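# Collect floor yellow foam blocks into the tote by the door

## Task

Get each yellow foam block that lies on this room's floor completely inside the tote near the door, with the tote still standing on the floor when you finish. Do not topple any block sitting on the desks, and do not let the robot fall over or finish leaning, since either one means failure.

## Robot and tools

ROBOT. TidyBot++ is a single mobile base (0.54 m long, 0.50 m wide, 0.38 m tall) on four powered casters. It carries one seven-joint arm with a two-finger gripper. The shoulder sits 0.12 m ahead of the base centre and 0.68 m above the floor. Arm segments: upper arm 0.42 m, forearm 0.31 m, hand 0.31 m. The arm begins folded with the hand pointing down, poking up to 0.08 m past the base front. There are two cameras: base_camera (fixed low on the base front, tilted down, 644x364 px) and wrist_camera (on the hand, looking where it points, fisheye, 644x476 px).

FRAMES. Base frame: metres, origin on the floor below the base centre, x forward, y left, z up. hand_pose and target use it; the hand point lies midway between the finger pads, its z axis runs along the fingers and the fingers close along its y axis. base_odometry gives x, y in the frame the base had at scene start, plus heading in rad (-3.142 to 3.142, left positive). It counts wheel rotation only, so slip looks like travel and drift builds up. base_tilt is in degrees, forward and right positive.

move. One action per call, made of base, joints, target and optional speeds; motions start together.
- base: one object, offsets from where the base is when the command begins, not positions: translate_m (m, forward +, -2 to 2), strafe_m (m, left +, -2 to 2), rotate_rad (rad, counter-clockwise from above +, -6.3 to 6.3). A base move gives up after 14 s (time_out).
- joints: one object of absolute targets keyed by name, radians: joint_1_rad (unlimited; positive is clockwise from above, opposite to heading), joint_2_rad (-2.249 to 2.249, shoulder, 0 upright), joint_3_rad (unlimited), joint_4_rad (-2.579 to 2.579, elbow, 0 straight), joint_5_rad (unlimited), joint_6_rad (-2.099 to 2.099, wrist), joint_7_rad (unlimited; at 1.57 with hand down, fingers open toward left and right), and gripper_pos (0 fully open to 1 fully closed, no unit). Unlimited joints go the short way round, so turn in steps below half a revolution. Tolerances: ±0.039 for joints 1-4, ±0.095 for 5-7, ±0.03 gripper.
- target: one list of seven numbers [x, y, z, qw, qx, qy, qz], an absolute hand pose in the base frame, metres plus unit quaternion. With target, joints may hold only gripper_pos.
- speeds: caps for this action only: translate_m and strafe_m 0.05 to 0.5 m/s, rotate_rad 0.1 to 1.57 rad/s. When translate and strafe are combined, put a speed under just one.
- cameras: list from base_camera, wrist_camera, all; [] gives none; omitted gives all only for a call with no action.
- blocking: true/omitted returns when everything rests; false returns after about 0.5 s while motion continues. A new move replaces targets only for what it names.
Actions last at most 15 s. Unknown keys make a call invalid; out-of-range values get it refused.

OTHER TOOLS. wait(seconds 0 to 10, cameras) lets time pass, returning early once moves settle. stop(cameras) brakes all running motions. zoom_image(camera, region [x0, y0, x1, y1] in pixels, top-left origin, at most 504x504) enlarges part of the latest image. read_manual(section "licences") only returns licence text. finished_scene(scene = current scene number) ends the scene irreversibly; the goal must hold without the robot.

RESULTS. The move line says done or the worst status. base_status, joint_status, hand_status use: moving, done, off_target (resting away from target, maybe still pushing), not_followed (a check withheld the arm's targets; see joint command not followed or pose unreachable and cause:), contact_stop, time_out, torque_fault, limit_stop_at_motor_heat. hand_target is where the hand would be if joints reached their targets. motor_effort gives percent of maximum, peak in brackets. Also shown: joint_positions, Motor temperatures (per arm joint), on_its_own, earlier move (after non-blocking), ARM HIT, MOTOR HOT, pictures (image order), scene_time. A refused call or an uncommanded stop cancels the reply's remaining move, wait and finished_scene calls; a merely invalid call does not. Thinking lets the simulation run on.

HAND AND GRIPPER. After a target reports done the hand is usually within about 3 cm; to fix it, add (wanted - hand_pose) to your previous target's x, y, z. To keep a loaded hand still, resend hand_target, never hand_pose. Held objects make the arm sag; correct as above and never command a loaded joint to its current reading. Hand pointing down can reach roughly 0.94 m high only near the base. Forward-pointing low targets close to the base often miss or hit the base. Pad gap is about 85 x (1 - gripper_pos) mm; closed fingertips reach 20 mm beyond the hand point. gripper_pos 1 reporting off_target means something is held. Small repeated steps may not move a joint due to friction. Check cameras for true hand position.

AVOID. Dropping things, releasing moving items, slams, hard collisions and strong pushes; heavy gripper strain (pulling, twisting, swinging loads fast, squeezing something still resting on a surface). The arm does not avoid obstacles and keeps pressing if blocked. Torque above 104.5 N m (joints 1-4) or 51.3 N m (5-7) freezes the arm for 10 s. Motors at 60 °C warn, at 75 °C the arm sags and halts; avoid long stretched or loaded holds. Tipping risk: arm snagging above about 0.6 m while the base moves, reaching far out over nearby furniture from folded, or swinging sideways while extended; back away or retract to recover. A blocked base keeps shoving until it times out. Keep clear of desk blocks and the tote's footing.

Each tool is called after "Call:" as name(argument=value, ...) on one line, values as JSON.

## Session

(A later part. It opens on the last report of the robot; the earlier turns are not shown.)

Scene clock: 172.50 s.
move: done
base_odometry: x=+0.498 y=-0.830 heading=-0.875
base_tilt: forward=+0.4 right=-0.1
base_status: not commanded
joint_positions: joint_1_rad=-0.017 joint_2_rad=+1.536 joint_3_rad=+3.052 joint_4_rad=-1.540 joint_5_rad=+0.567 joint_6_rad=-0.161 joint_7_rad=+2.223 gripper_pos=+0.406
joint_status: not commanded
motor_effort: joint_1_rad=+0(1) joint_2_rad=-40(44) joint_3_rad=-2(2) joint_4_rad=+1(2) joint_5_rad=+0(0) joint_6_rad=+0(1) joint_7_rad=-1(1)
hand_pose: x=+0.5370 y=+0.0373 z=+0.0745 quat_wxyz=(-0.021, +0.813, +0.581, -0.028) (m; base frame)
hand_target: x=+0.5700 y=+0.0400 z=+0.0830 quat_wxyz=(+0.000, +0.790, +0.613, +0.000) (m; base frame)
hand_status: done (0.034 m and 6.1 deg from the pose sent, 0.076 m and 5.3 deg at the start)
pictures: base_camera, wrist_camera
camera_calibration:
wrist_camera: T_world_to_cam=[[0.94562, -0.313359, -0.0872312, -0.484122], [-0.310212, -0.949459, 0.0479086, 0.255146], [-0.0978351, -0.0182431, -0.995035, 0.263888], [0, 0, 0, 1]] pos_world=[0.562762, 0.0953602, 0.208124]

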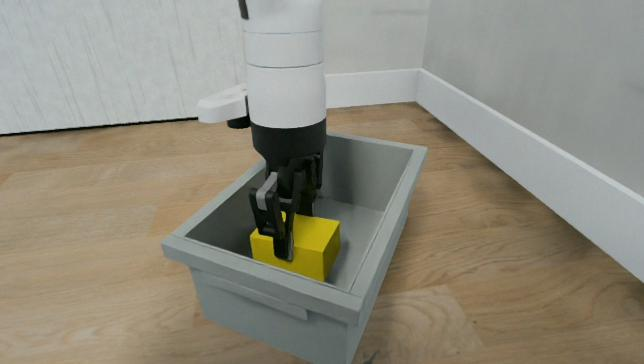

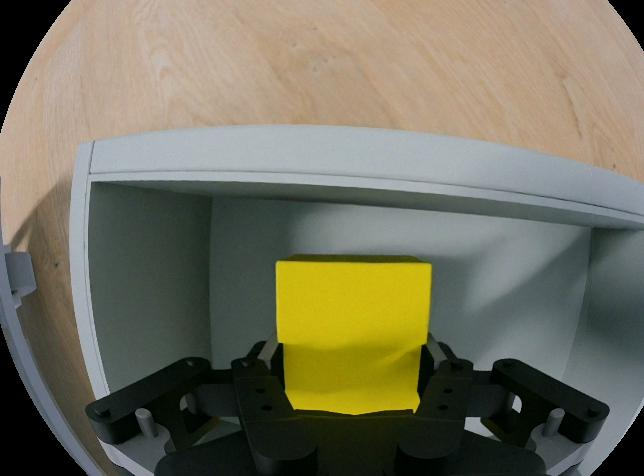

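Call:
move(target=[0.57,0.04,0.06,0,0.79,0.613,0])

Call:
move(joints={"gripper_pos":0.0})

Call:
move(target=[0.55,0.03,0.3,0,0.819,0.574,0])

Call:
move(target=[0.30,0.0,0.57,0,1,0,0], cameras=["all"])

Call:
move(joints={"joint_1_rad":0.0,"joint_2_rad":-0.331,"joint_3_rad":3.105,"joint_4_rad":-2.54,"joint_5_rad":0.02,"joint_6_rad":0.1,"joint_7_rad":1.594}, base={"translate_m":-0.3,"rotate_rad":0.9}, cameras=["all"])

Call:
move(base={"rotate_rad":0.9}, cameras=["all"])

Scene clock: 187.03 s.
move: done
base_odometry: x=+0.498 y=-0.830 heading=-0.875
base_tilt: forward=+0.4 right=-0.1
base_status: not commanded
joint_positions: joint_1_rad=-0.018 joint_2_rad=+1.582 joint_3_rad=+3.053 joint_4_rad=-1.483 joint_5_rad=+0.567 joint_6_rad=-0.157 joint_7_rad=+2.223 gripper_pos=+0.406
joint_status: not commanded
motor_effort: joint_1_rad=-1(1) joint_2_rad=-41(43) joint_3_rad=-2(2) joint_4_rad=+1(2) joint_5_rad=+0(0) joint_6_rad=+0(1) joint_7_rad=-1(1)
hand_pose: x=+0.5457 y=+0.0382 z=+0.0554 quat_wxyz=(-0.018, +0.815, +0.579, -0.022) (m; base frame)
hand_target: x=+0.5700 y=+0.0400 z=+0.0600 quat_wxyz=(+0.000, +0.790, +0.613, +0.000) (m; base frame)
hand_status: done (0.025 m and 5.8 deg from the pose sent, 0.036 m and 6.1 deg at the start)
camera_calibration:
wrist_camera: T_world_to_cam=[[0.945526, -0.317161, -0.0734184, -0.494378], [-0.314871, -0.948239, 0.041215, 0.262475], [-0.08269, -0.0158525, -0.996449, 0.237478], [0, 0, 0, 1]] pos_world=[0.56973, 0.0958569, 0.189521]

Scene clock: 187.93 s.
move: done
base_odometry: x=+0.498 y=-0.830 heading=-0.875
base_tilt: forward=+0.4 right=-0.1
base_status: not commanded
joint_positions: joint_1_rad=-0.018 joint_2_rad=+1.582 joint_3_rad=+3.053 joint_4_rad=-1.483 joint_5_rad=+0.567 joint_6_rad=-0.157 joint_7_rad=+2.223 gripper_pos=+0.000
joint_status: all done
motor_effort: joint_1_rad=-1(1) joint_2_rad=-41(41) joint_3_rad=-2(2) joint_4_rad=+1(2) joint_5_rad=+0(0) joint_6_rad=+0(0) joint_7_rad=+0(1)
hand_pose: x=+0.5457 y=+0.0382 z=+0.0554 quat_wxyz=(-0.018, +0.815, +0.579, -0.022) (m; base frame)
hand_target: x=+0.5700 y=+0.0400 z=+0.0600 quat_wxyz=(+0.000, +0.790, +0.613, +0.000) (m; base frame)
hand_status: not commanded
camera_calibration:
wrist_camera: T_world_to_cam=[[0.945556, -0.317071, -0.0734212, -0.494277], [-0.314781, -0.948269, 0.0412075, 0.262492], [-0.0826888, -0.0158523, -0.996449, 0.237471], [0, 0, 0, 1]] pos_world=[0.56963, 0.0959568, 0.189521]

Scene clock: 189.73 s.
move: done
base_odometry: x=+0.498 y=-0.830 heading=-0.875
base_tilt: forward=+0.4 right=-0.1
base_status: not commanded
joint_positions: joint_1_rad=+0.039 joint_2_rad=+1.026 joint_3_rad=+2.980 joint_4_rad=-1.873 joint_5_rad=+0.567 joint_6_rad=-0.264 joint_7_rad=+2.223 gripper_pos=+0.000
joint_status: not commanded
motor_effort: joint_1_rad=+0(2) joint_2_rad=-38(44) joint_3_rad=-3(3) joint_4_rad=+5(5) joint_5_rad=+0(0) joint_6_rad=+0(1) joint_7_rad=-1(1)
hand_pose: x=+0.5602 y=+0.0318 z=+0.2888 quat_wxyz=(+0.008, +0.812, +0.583, +0.009) (m; base frame)
hand_target: x=+0.5500 y=+0.0300 z=+0.3000 quat_wxyz=(+0.000, +0.819, +0.574, +0.000) (m; base frame)
hand_status: done (0.015 m and 1.9 deg from the pose sent, 0.245 m and 3.3 deg at the start)
camera_calibration:
wrist_camera: T_world_to_cam=[[0.951383, -0.307981, 0.00430957, -0.518921], [-0.308001, -0.95114, 0.0216557, 0.253286], [-0.00257056, -0.0219302, -0.999756, 0.427416], [0, 0, 0, 1]] pos_world=[0.572803, 0.0904658, 0.424063]

Scene clock: 192.13 s.
move: done
base_odometry: x=+0.498 y=-0.830 heading=-0.875
base_tilt: forward=+0.4 right=-0.1
base_status: not commanded
joint_positions: joint_1_rad=+0.017 joint_2_rad=-0.093 joint_3_rad=+3.132 joint_4_rad=-2.433 joint_5_rad=+0.059 joint_6_rad=-0.762 joint_7_rad=+1.656 gripper_pos=+0.000
joint_status: not commanded
motor_effort: joint_1_rad=-1(1) joint_2_rad=-9(40) joint_3_rad=+1(3) joint_4_rad=+13(14) joint_5_rad=+0(1) joint_6_rad=+1(1) joint_7_rad=-1(1)
hand_pose: x=+0.3181 y=-0.0127 z=+0.5712 quat_wxyz=(+0.022, +0.998, +0.060, +0.019) (m; base frame)
hand_target: x=+0.3000 y=+0.0000 z=+0.5700 quat_wxyz=(+0.000, +1.000, +0.000, +0.000) (m; base frame)
hand_status: done (0.022 m and 7.6 deg from the pose sent, 0.384 m and 71.4 deg at the start)
pictures: base_camera, wrist_camera
camera_calibration:
wrist_camera: T_world_to_cam=[[0.131767, -0.99091, 0.0271088, -0.0645443], [-0.991228, -0.131992, -0.00669825, 0.374162], [0.0102155, -0.0259884, -0.99961, 0.703998], [0, 0, 0, 1]] pos_world=[0.372193, 0.00372468, 0.707979]

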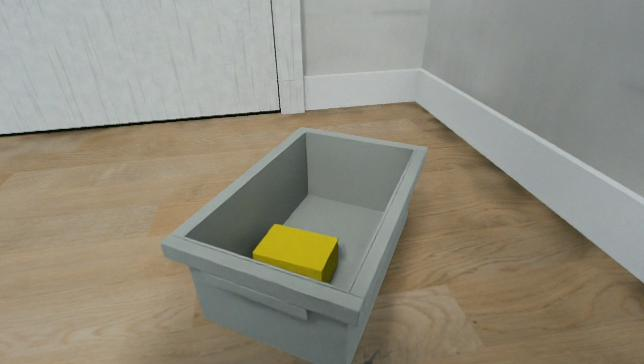

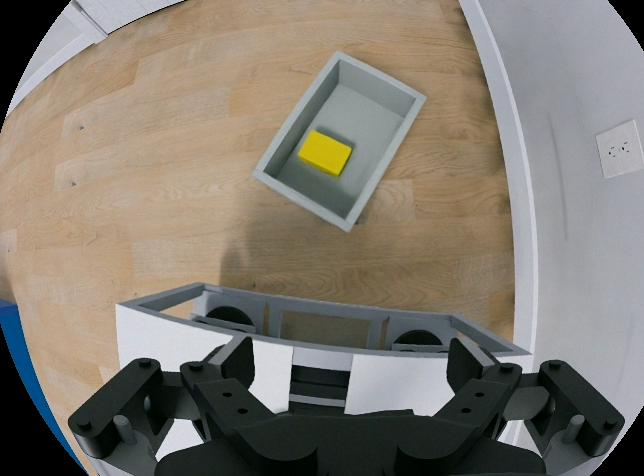

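Scene clock: 194.07 s.
move: done
base_odometry: x=+0.306 y=-0.600 heading=+0.025
base_tilt: forward=+0.5 right=-0.1
base_status: done
joint_positions: joint_1_rad=+0.011 joint_2_rad=-0.330 joint_3_rad=+3.114 joint_4_rad=-2.529 joint_5_rad=+0.058 joint_6_rad=+0.067 joint_7_rad=+1.655 gripper_pos=+0.000
joint_status: all done
motor_effort: joint_1_rad=-1(3) joint_2_rad=-7(13) joint_3_rad=+1(3) joint_4_rad=+18(20) joint_5_rad=+0(2) joint_6_rad=+8(8) joint_7_rad=-1(2)
hand_pose: x=+0.5001 y=+0.0087 z=+0.7293 quat_wxyz=(+0.033, +0.872, +0.072, +0.482) (m; base frame)
hand_target: x=+0.5013 y=+0.0158 z=+0.7326 quat_wxyz=(+0.006, +0.869, +0.037, +0.494) (m; base frame)
hand_status: not commanded
pictures: base_camera, wrist_camera
camera_calibration:
wrist_camera: T_world_to_cam=[[0.116656, -0.984993, 0.127201, -0.136988], [-0.545611, -0.170576, -0.820495, 0.929417], [0.829879, 0.0263134, -0.557322, 0.127748], [0, 0, 0, 1]] pos_world=[0.417066, 0.0202428, 0.851203]

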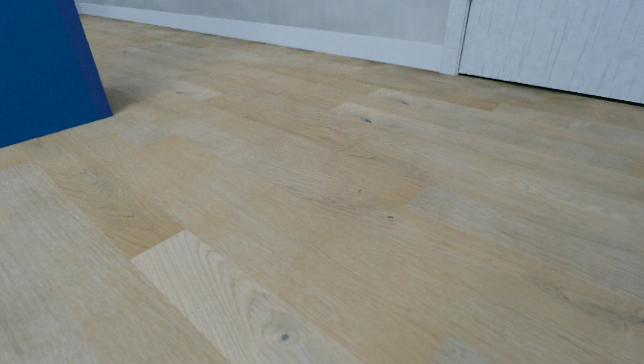

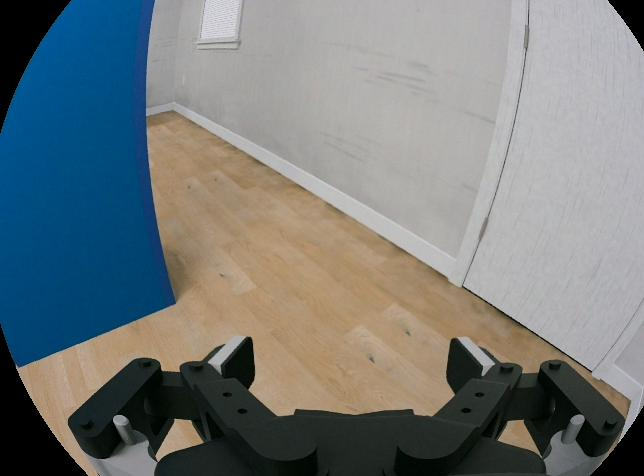

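Scene clock: 195.87 s.
move: done
base_odometry: x=+0.306 y=-0.600 heading=+0.924
base_tilt: forward=+0.4 right=-0.1
base_status: done
joint_positions: joint_1_rad=+0.009 joint_2_rad=-0.330 joint_3_rad=+3.112 joint_4_rad=-2.529 joint_5_rad=+0.058 joint_6_rad=+0.070 joint_7_rad=+1.655 gripper_pos=+0.000
joint_status: not commanded
motor_effort: joint_1_rad=-1(2) joint_2_rad=-7(7) joint_3_rad=+1(2) joint_4_rad=+18(19) joint_5_rad=+0(1) joint_6_rad=+8(8) joint_7_rad=-1(1)
hand_pose: x=+0.5005 y=+0.0102 z=+0.7301 quat_wxyz=(+0.033, +0.871, +0.074, +0.484) (m; base frame)
hand_target: x=+0.5013 y=+0.0158 z=+0.7326 quat_wxyz=(+0.006, +0.869, +0.037, +0.494) (m; base frame)
hand_status: not commanded
pictures: base_camera, wrist_camera
camera_calibration:
wrist_camera: T_world_to_cam=[[0.120059, -0.984485, 0.127964, -0.137952], [-0.542438, -0.173007, -0.822088, 0.930105], [0.831473, 0.0292862, -0.554793, 0.125122], [0, 0, 0, 1]] pos_world=[0.417052, 0.0214383, 0.851699]

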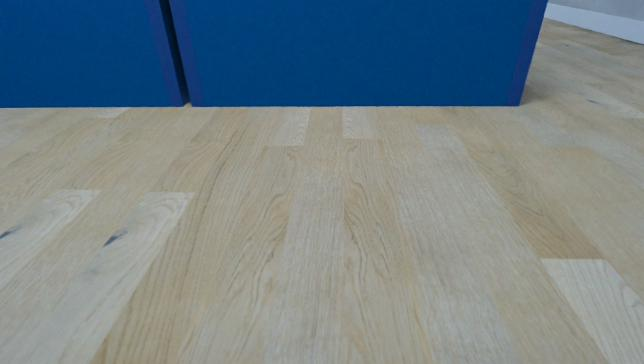

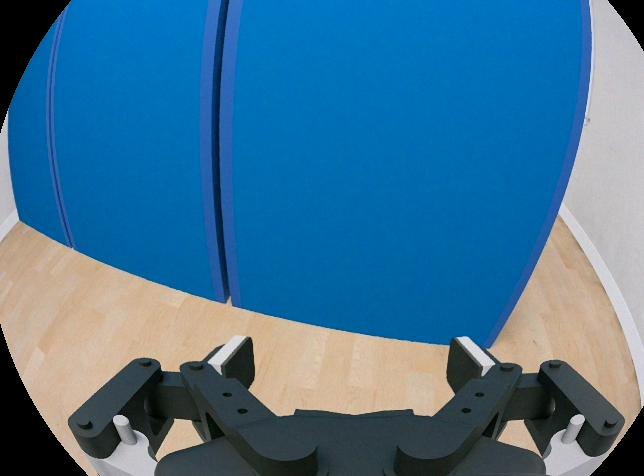

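Call:
move(base={"translate_m":0.4})

Call:
move(base={"strafe_m":-0.97}, cameras=["all"])

Scene clock: 212.17 s.
move: done
base_odometry: x=+0.547 y=-0.280 heading=+0.924
base_tilt: forward=+0.4 right=-0.1
base_status: done
joint_positions: joint_1_rad=+0.009 joint_2_rad=-0.323 joint_3_rad=+3.112 joint_4_rad=-2.531 joint_5_rad=+0.058 joint_6_rad=+0.074 joint_7_rad=+1.655 gripper_pos=+0.000
joint_status: not commanded
motor_effort: joint_1_rad=-1(1) joint_2_rad=-7(10) joint_3_rad=+1(1) joint_4_rad=+19(20) joint_5_rad=+0(0) joint_6_rad=+8(8) joint_7_rad=-1(1)
hand_pose: x=+0.5008 y=+0.0103 z=+0.7274 quat_wxyz=(+0.032, +0.873, +0.074, +0.482) (m; base frame)
hand_target: x=+0.5013 y=+0.0158 z=+0.7326 quat_wxyz=(+0.006, +0.869, +0.037, +0.494) (m; base frame)
hand_status: not commanded
camera_calibration:
wrist_camera: T_world_to_cam=[[0.121002, -0.984474, 0.127157, -0.137491], [-0.546835, -0.173018, -0.819168, 0.928156], [0.828451, 0.0295872, -0.55928, 0.128214], [0, 0, 0, 1]] pos_world=[0.417966, 0.0214375, 0.849507]

Scene clock: 215.10 s.
move: done
base_odometry: x=+1.321 y=-0.865 heading=+0.925
base_tilt: forward=+0.4 right=-0.1
base_status: done
joint_positions: joint_1_rad=+0.009 joint_2_rad=-0.323 joint_3_rad=+3.112 joint_4_rad=-2.531 joint_5_rad=+0.058 joint_6_rad=+0.074 joint_7_rad=+1.655 gripper_pos=+0.000
joint_status: not commanded
motor_effort: joint_1_rad=-1(2) joint_2_rad=-7(7) joint_3_rad=+1(3) joint_4_rad=+19(20) joint_5_rad=+0(0) joint_6_rad=+8(8) joint_7_rad=-1(1)
hand_pose: x=+0.5008 y=+0.0105 z=+0.7274 quat_wxyz=(+0.032, +0.873, +0.074, +0.482) (m; base frame)
hand_target: x=+0.5013 y=+0.0158 z=+0.7326 quat_wxyz=(+0.006, +0.869, +0.037, +0.494) (m; base frame)
hand_status: not commanded
pictures: base_camera, wrist_camera
camera_calibration:
wrist_camera: T_world_to_cam=[[0.121442, -0.984394, 0.12736, -0.137652], [-0.546557, -0.173423, -0.819268, 0.928167], [0.828569, 0.0298837, -0.559088, 0.12799], [0, 0, 0, 1]] pos_world=[0.417964, 0.0216373, 0.849506]

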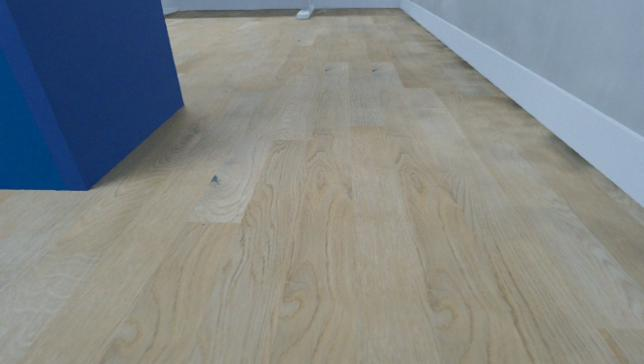

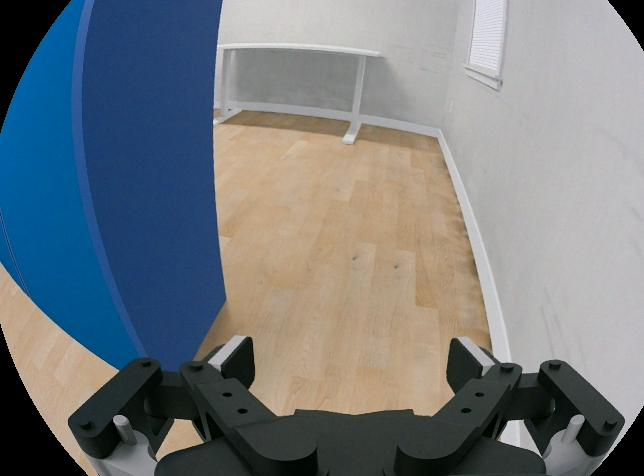

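Call:
move(base={"translate_m":1.6}, cameras=["all"])

Call:
move(base={"rotate_rad":0.8}, cameras=["all"])

Call:
move(base={"rotate_rad":0.8}, cameras=["all"])

Scene clock: 227.30 s.
move: done
base_odometry: x=+2.284 y=+0.413 heading=+0.924
base_tilt: forward=+0.4 right=-0.1
base_status: done
joint_positions: joint_1_rad=+0.009 joint_2_rad=-0.326 joint_3_rad=+3.112 joint_4_rad=-2.532 joint_5_rad=+0.058 joint_6_rad=+0.075 joint_7_rad=+1.655 gripper_pos=+0.000
joint_status: not commanded
motor_effort: joint_1_rad=-1(1) joint_2_rad=-6(9) joint_3_rad=+1(1) joint_4_rad=+19(20) joint_5_rad=+0(0) joint_6_rad=+8(8) joint_7_rad=+0(1)
hand_pose: x=+0.5004 y=+0.0105 z=+0.7279 quat_wxyz=(+0.032, +0.872, +0.074, +0.482) (m; base frame)
hand_target: x=+0.5013 y=+0.0158 z=+0.7326 quat_wxyz=(+0.006, +0.869, +0.037, +0.494) (m; base frame)
hand_status: not commanded
pictures: base_camera, wrist_camera
camera_calibration:
wrist_camera: T_world_to_cam=[[0.121282, -0.984392, 0.12753, -0.137707], [-0.544996, -0.173418, -0.820308, 0.928394], [0.829621, 0.0299853, -0.557522, 0.126941], [0, 0, 0, 1]] pos_world=[0.417359, 0.021637, 0.849903]

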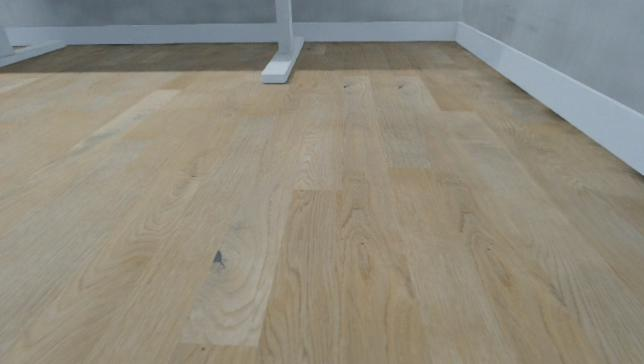

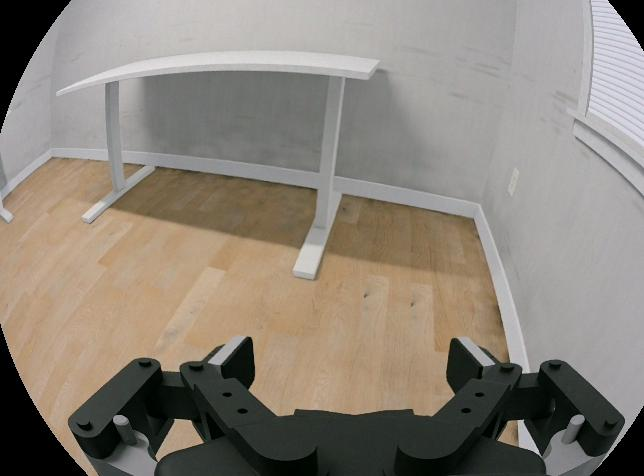

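Scene clock: 229.03 s.
move: done
base_odometry: x=+2.284 y=+0.413 heading=+1.724
base_tilt: forward=+0.4 right=-0.1
base_status: done
joint_positions: joint_1_rad=+0.008 joint_2_rad=-0.326 joint_3_rad=+3.111 joint_4_rad=-2.532 joint_5_rad=+0.058 joint_6_rad=+0.075 joint_7_rad=+1.655 gripper_pos=+0.000
joint_status: not commanded
motor_effort: joint_1_rad=+0(2) joint_2_rad=-6(7) joint_3_rad=+1(2) joint_4_rad=+19(19) joint_5_rad=+0(0) joint_6_rad=+8(8) joint_7_rad=-1(1)
hand_pose: x=+0.5004 y=+0.0112 z=+0.7279 quat_wxyz=(+0.032, +0.872, +0.075, +0.482) (m; base frame)
hand_target: x=+0.5013 y=+0.0158 z=+0.7326 quat_wxyz=(+0.006, +0.869, +0.037, +0.494) (m; base frame)
hand_status: not commanded
pictures: base_camera, wrist_camera
camera_calibration:
wrist_camera: T_world_to_cam=[[0.123009, -0.984136, 0.127845, -0.138099], [-0.54465, -0.174636, -0.820279, 0.928272], [0.829593, 0.0312712, -0.557492, 0.126827], [0, 0, 0, 1]] pos_world=[0.417357, 0.0222353, 0.849803]

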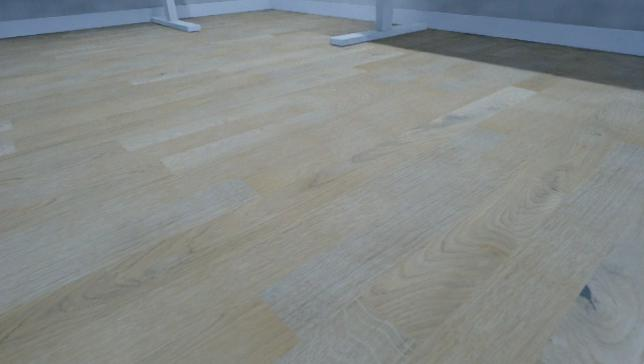

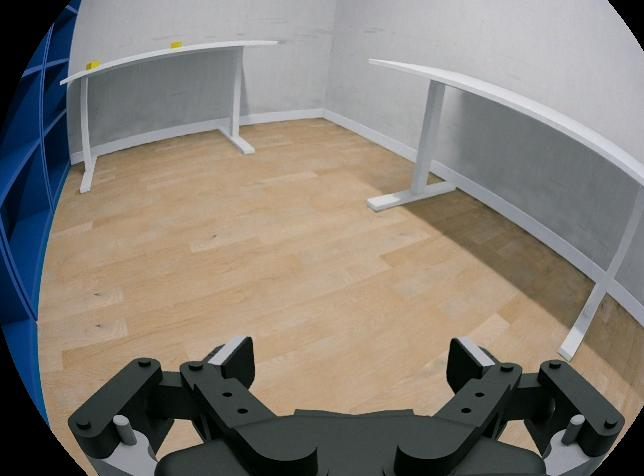

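Scene clock: 230.77 s.
move: done
base_odometry: x=+2.284 y=+0.413 heading=+2.523
base_tilt: forward=+0.4 right=-0.1
base_status: done
joint_positions: joint_1_rad=+0.008 joint_2_rad=-0.326 joint_3_rad=+3.110 joint_4_rad=-2.532 joint_5_rad=+0.058 joint_6_rad=+0.075 joint_7_rad=+1.655 gripper_pos=+0.000
joint_status: not commanded
motor_effort: joint_1_rad=+0(2) joint_2_rad=-7(7) joint_3_rad=+1(2) joint_4_rad=+19(19) joint_5_rad=+0(0) joint_6_rad=+8(8) joint_7_rad=-1(1)
hand_pose: x=+0.5004 y=+0.0117 z=+0.7279 quat_wxyz=(+0.032, +0.872, +0.076, +0.483) (m; base frame)
hand_target: x=+0.5013 y=+0.0158 z=+0.7326 quat_wxyz=(+0.006, +0.869, +0.037, +0.494) (m; base frame)
hand_status: not commanded
pictures: base_camera, wrist_camera
camera_calibration:
wrist_camera: T_world_to_cam=[[0.124195, -0.983964, 0.128024, -0.138345], [-0.544458, -0.175442, -0.820235, 0.928187], [0.829542, 0.032165, -0.557517, 0.12692], [0, 0, 0, 1]] pos_world=[0.417255, 0.0226341, 0.849803]

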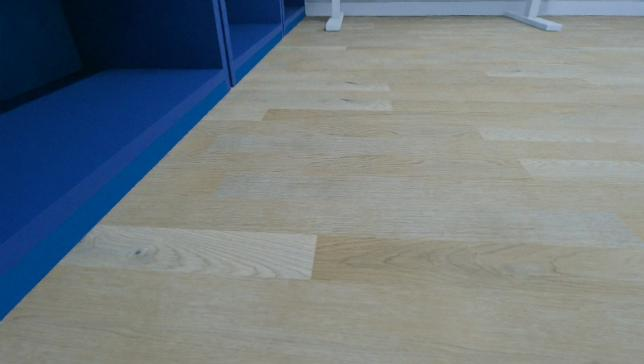

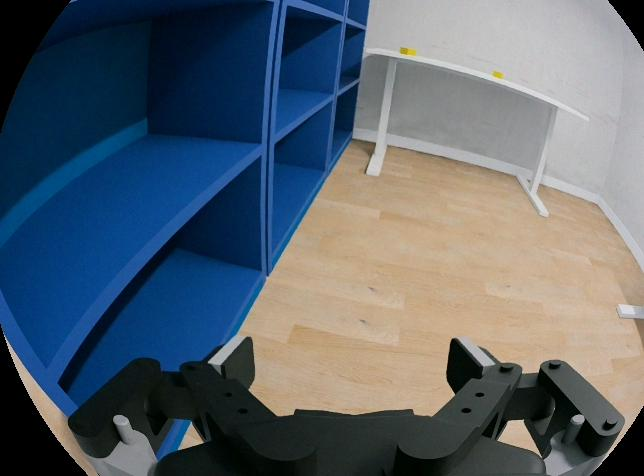

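Call:
zoom_image(camera="wrist_camera", region=[320, 30, 644, 250])

Call:
move(base={"translate_m":1.5,"strafe_m":-0.3}, cameras=["all"])

Call:
move(base={"rotate_rad":-1.0}, cameras=["all"])

Scaled by 1.556.

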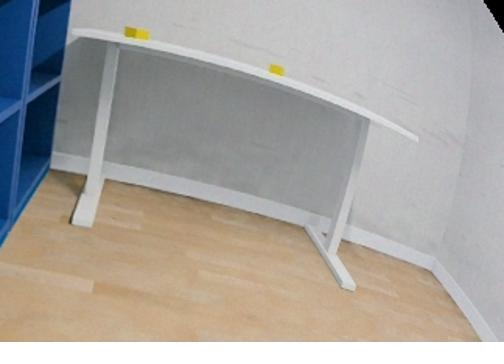

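Scene clock: 244.23 s.
move: done
base_odometry: x=+1.237 y=+1.528 heading=+2.523
base_tilt: forward=+0.4 right=-0.1
base_status: done
joint_positions: joint_1_rad=+0.008 joint_2_rad=-0.326 joint_3_rad=+3.110 joint_4_rad=-2.533 joint_5_rad=+0.058 joint_6_rad=+0.075 joint_7_rad=+1.655 gripper_pos=+0.000
joint_status: not commanded
motor_effort: joint_1_rad=+0(2) joint_2_rad=-7(9) joint_3_rad=+1(2) joint_4_rad=+19(20) joint_5_rad=+0(0) joint_6_rad=+8(8) joint_7_rad=-1(1)
hand_pose: x=+0.5001 y=+0.0117 z=+0.7277 quat_wxyz=(+0.032, +0.872, +0.076, +0.482) (m; base frame)
hand_target: x=+0.5013 y=+0.0158 z=+0.7326 quat_wxyz=(+0.006, +0.869, +0.037, +0.494) (m; base frame)
hand_status: not commanded
pictures: base_camera, wrist_camera
camera_calibration:
wrist_camera: T_world_to_cam=[[0.124298, -0.98396, 0.127956, -0.138281], [-0.544557, -0.175447, -0.820168, 0.927899], [0.829463, 0.032266, -0.55763, 0.127102], [0, 0, 0, 1]] pos_world=[0.417055, 0.0226338, 0.849603]

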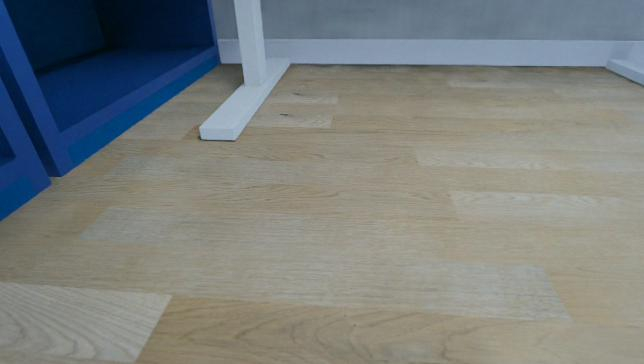

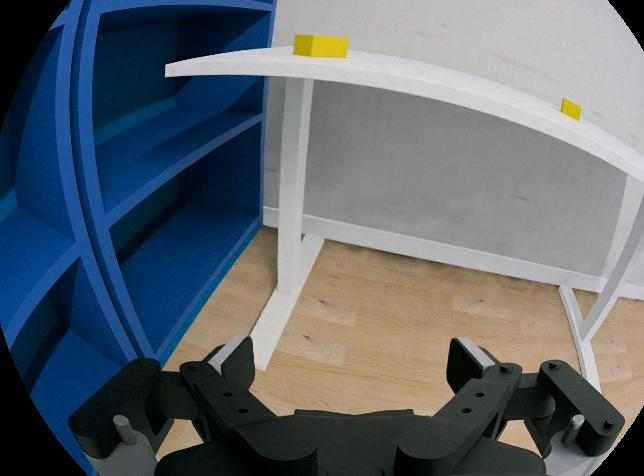

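Scene clock: 246.13 s.
move: done
base_odometry: x=+1.237 y=+1.528 heading=+1.524
base_tilt: forward=+0.4 right=-0.1
base_status: done
joint_positions: joint_1_rad=+0.007 joint_2_rad=-0.326 joint_3_rad=+3.110 joint_4_rad=-2.533 joint_5_rad=+0.058 joint_6_rad=+0.075 joint_7_rad=+1.655 gripper_pos=+0.000
joint_status: not commanded
motor_effort: joint_1_rad=-1(2) joint_2_rad=-7(7) joint_3_rad=+1(2) joint_4_rad=+19(19) joint_5_rad=+0(0) joint_6_rad=+8(8) joint_7_rad=-1(1)
hand_pose: x=+0.5001 y=+0.0118 z=+0.7277 quat_wxyz=(+0.032, +0.872, +0.076, +0.482) (m; base frame)
hand_target: x=+0.5013 y=+0.0158 z=+0.7326 quat_wxyz=(+0.006, +0.869, +0.037, +0.494) (m; base frame)
hand_status: not commanded
pictures: base_camera, wrist_camera
camera_calibration:
wrist_camera: T_world_to_cam=[[0.124568, -0.983919, 0.128011, -0.138342], [-0.544502, -0.175642, -0.820163, 0.927893], [0.829458, 0.0324637, -0.557625, 0.127092], [0, 0, 0, 1]] pos_world=[0.417055, 0.0227335, 0.849603]

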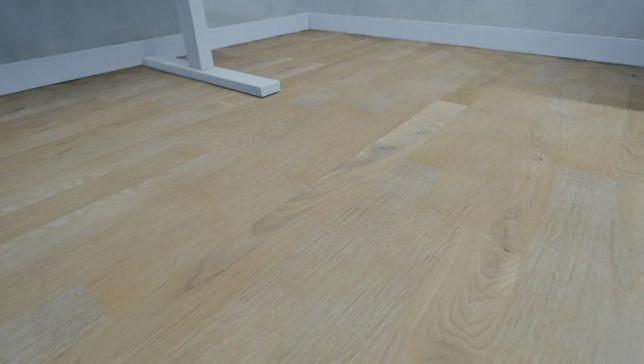

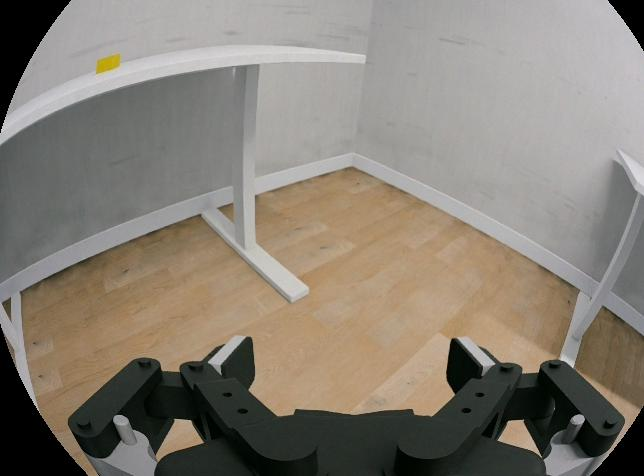

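Call:
finished_scene(scene=2)

The scene is finished: the task was done.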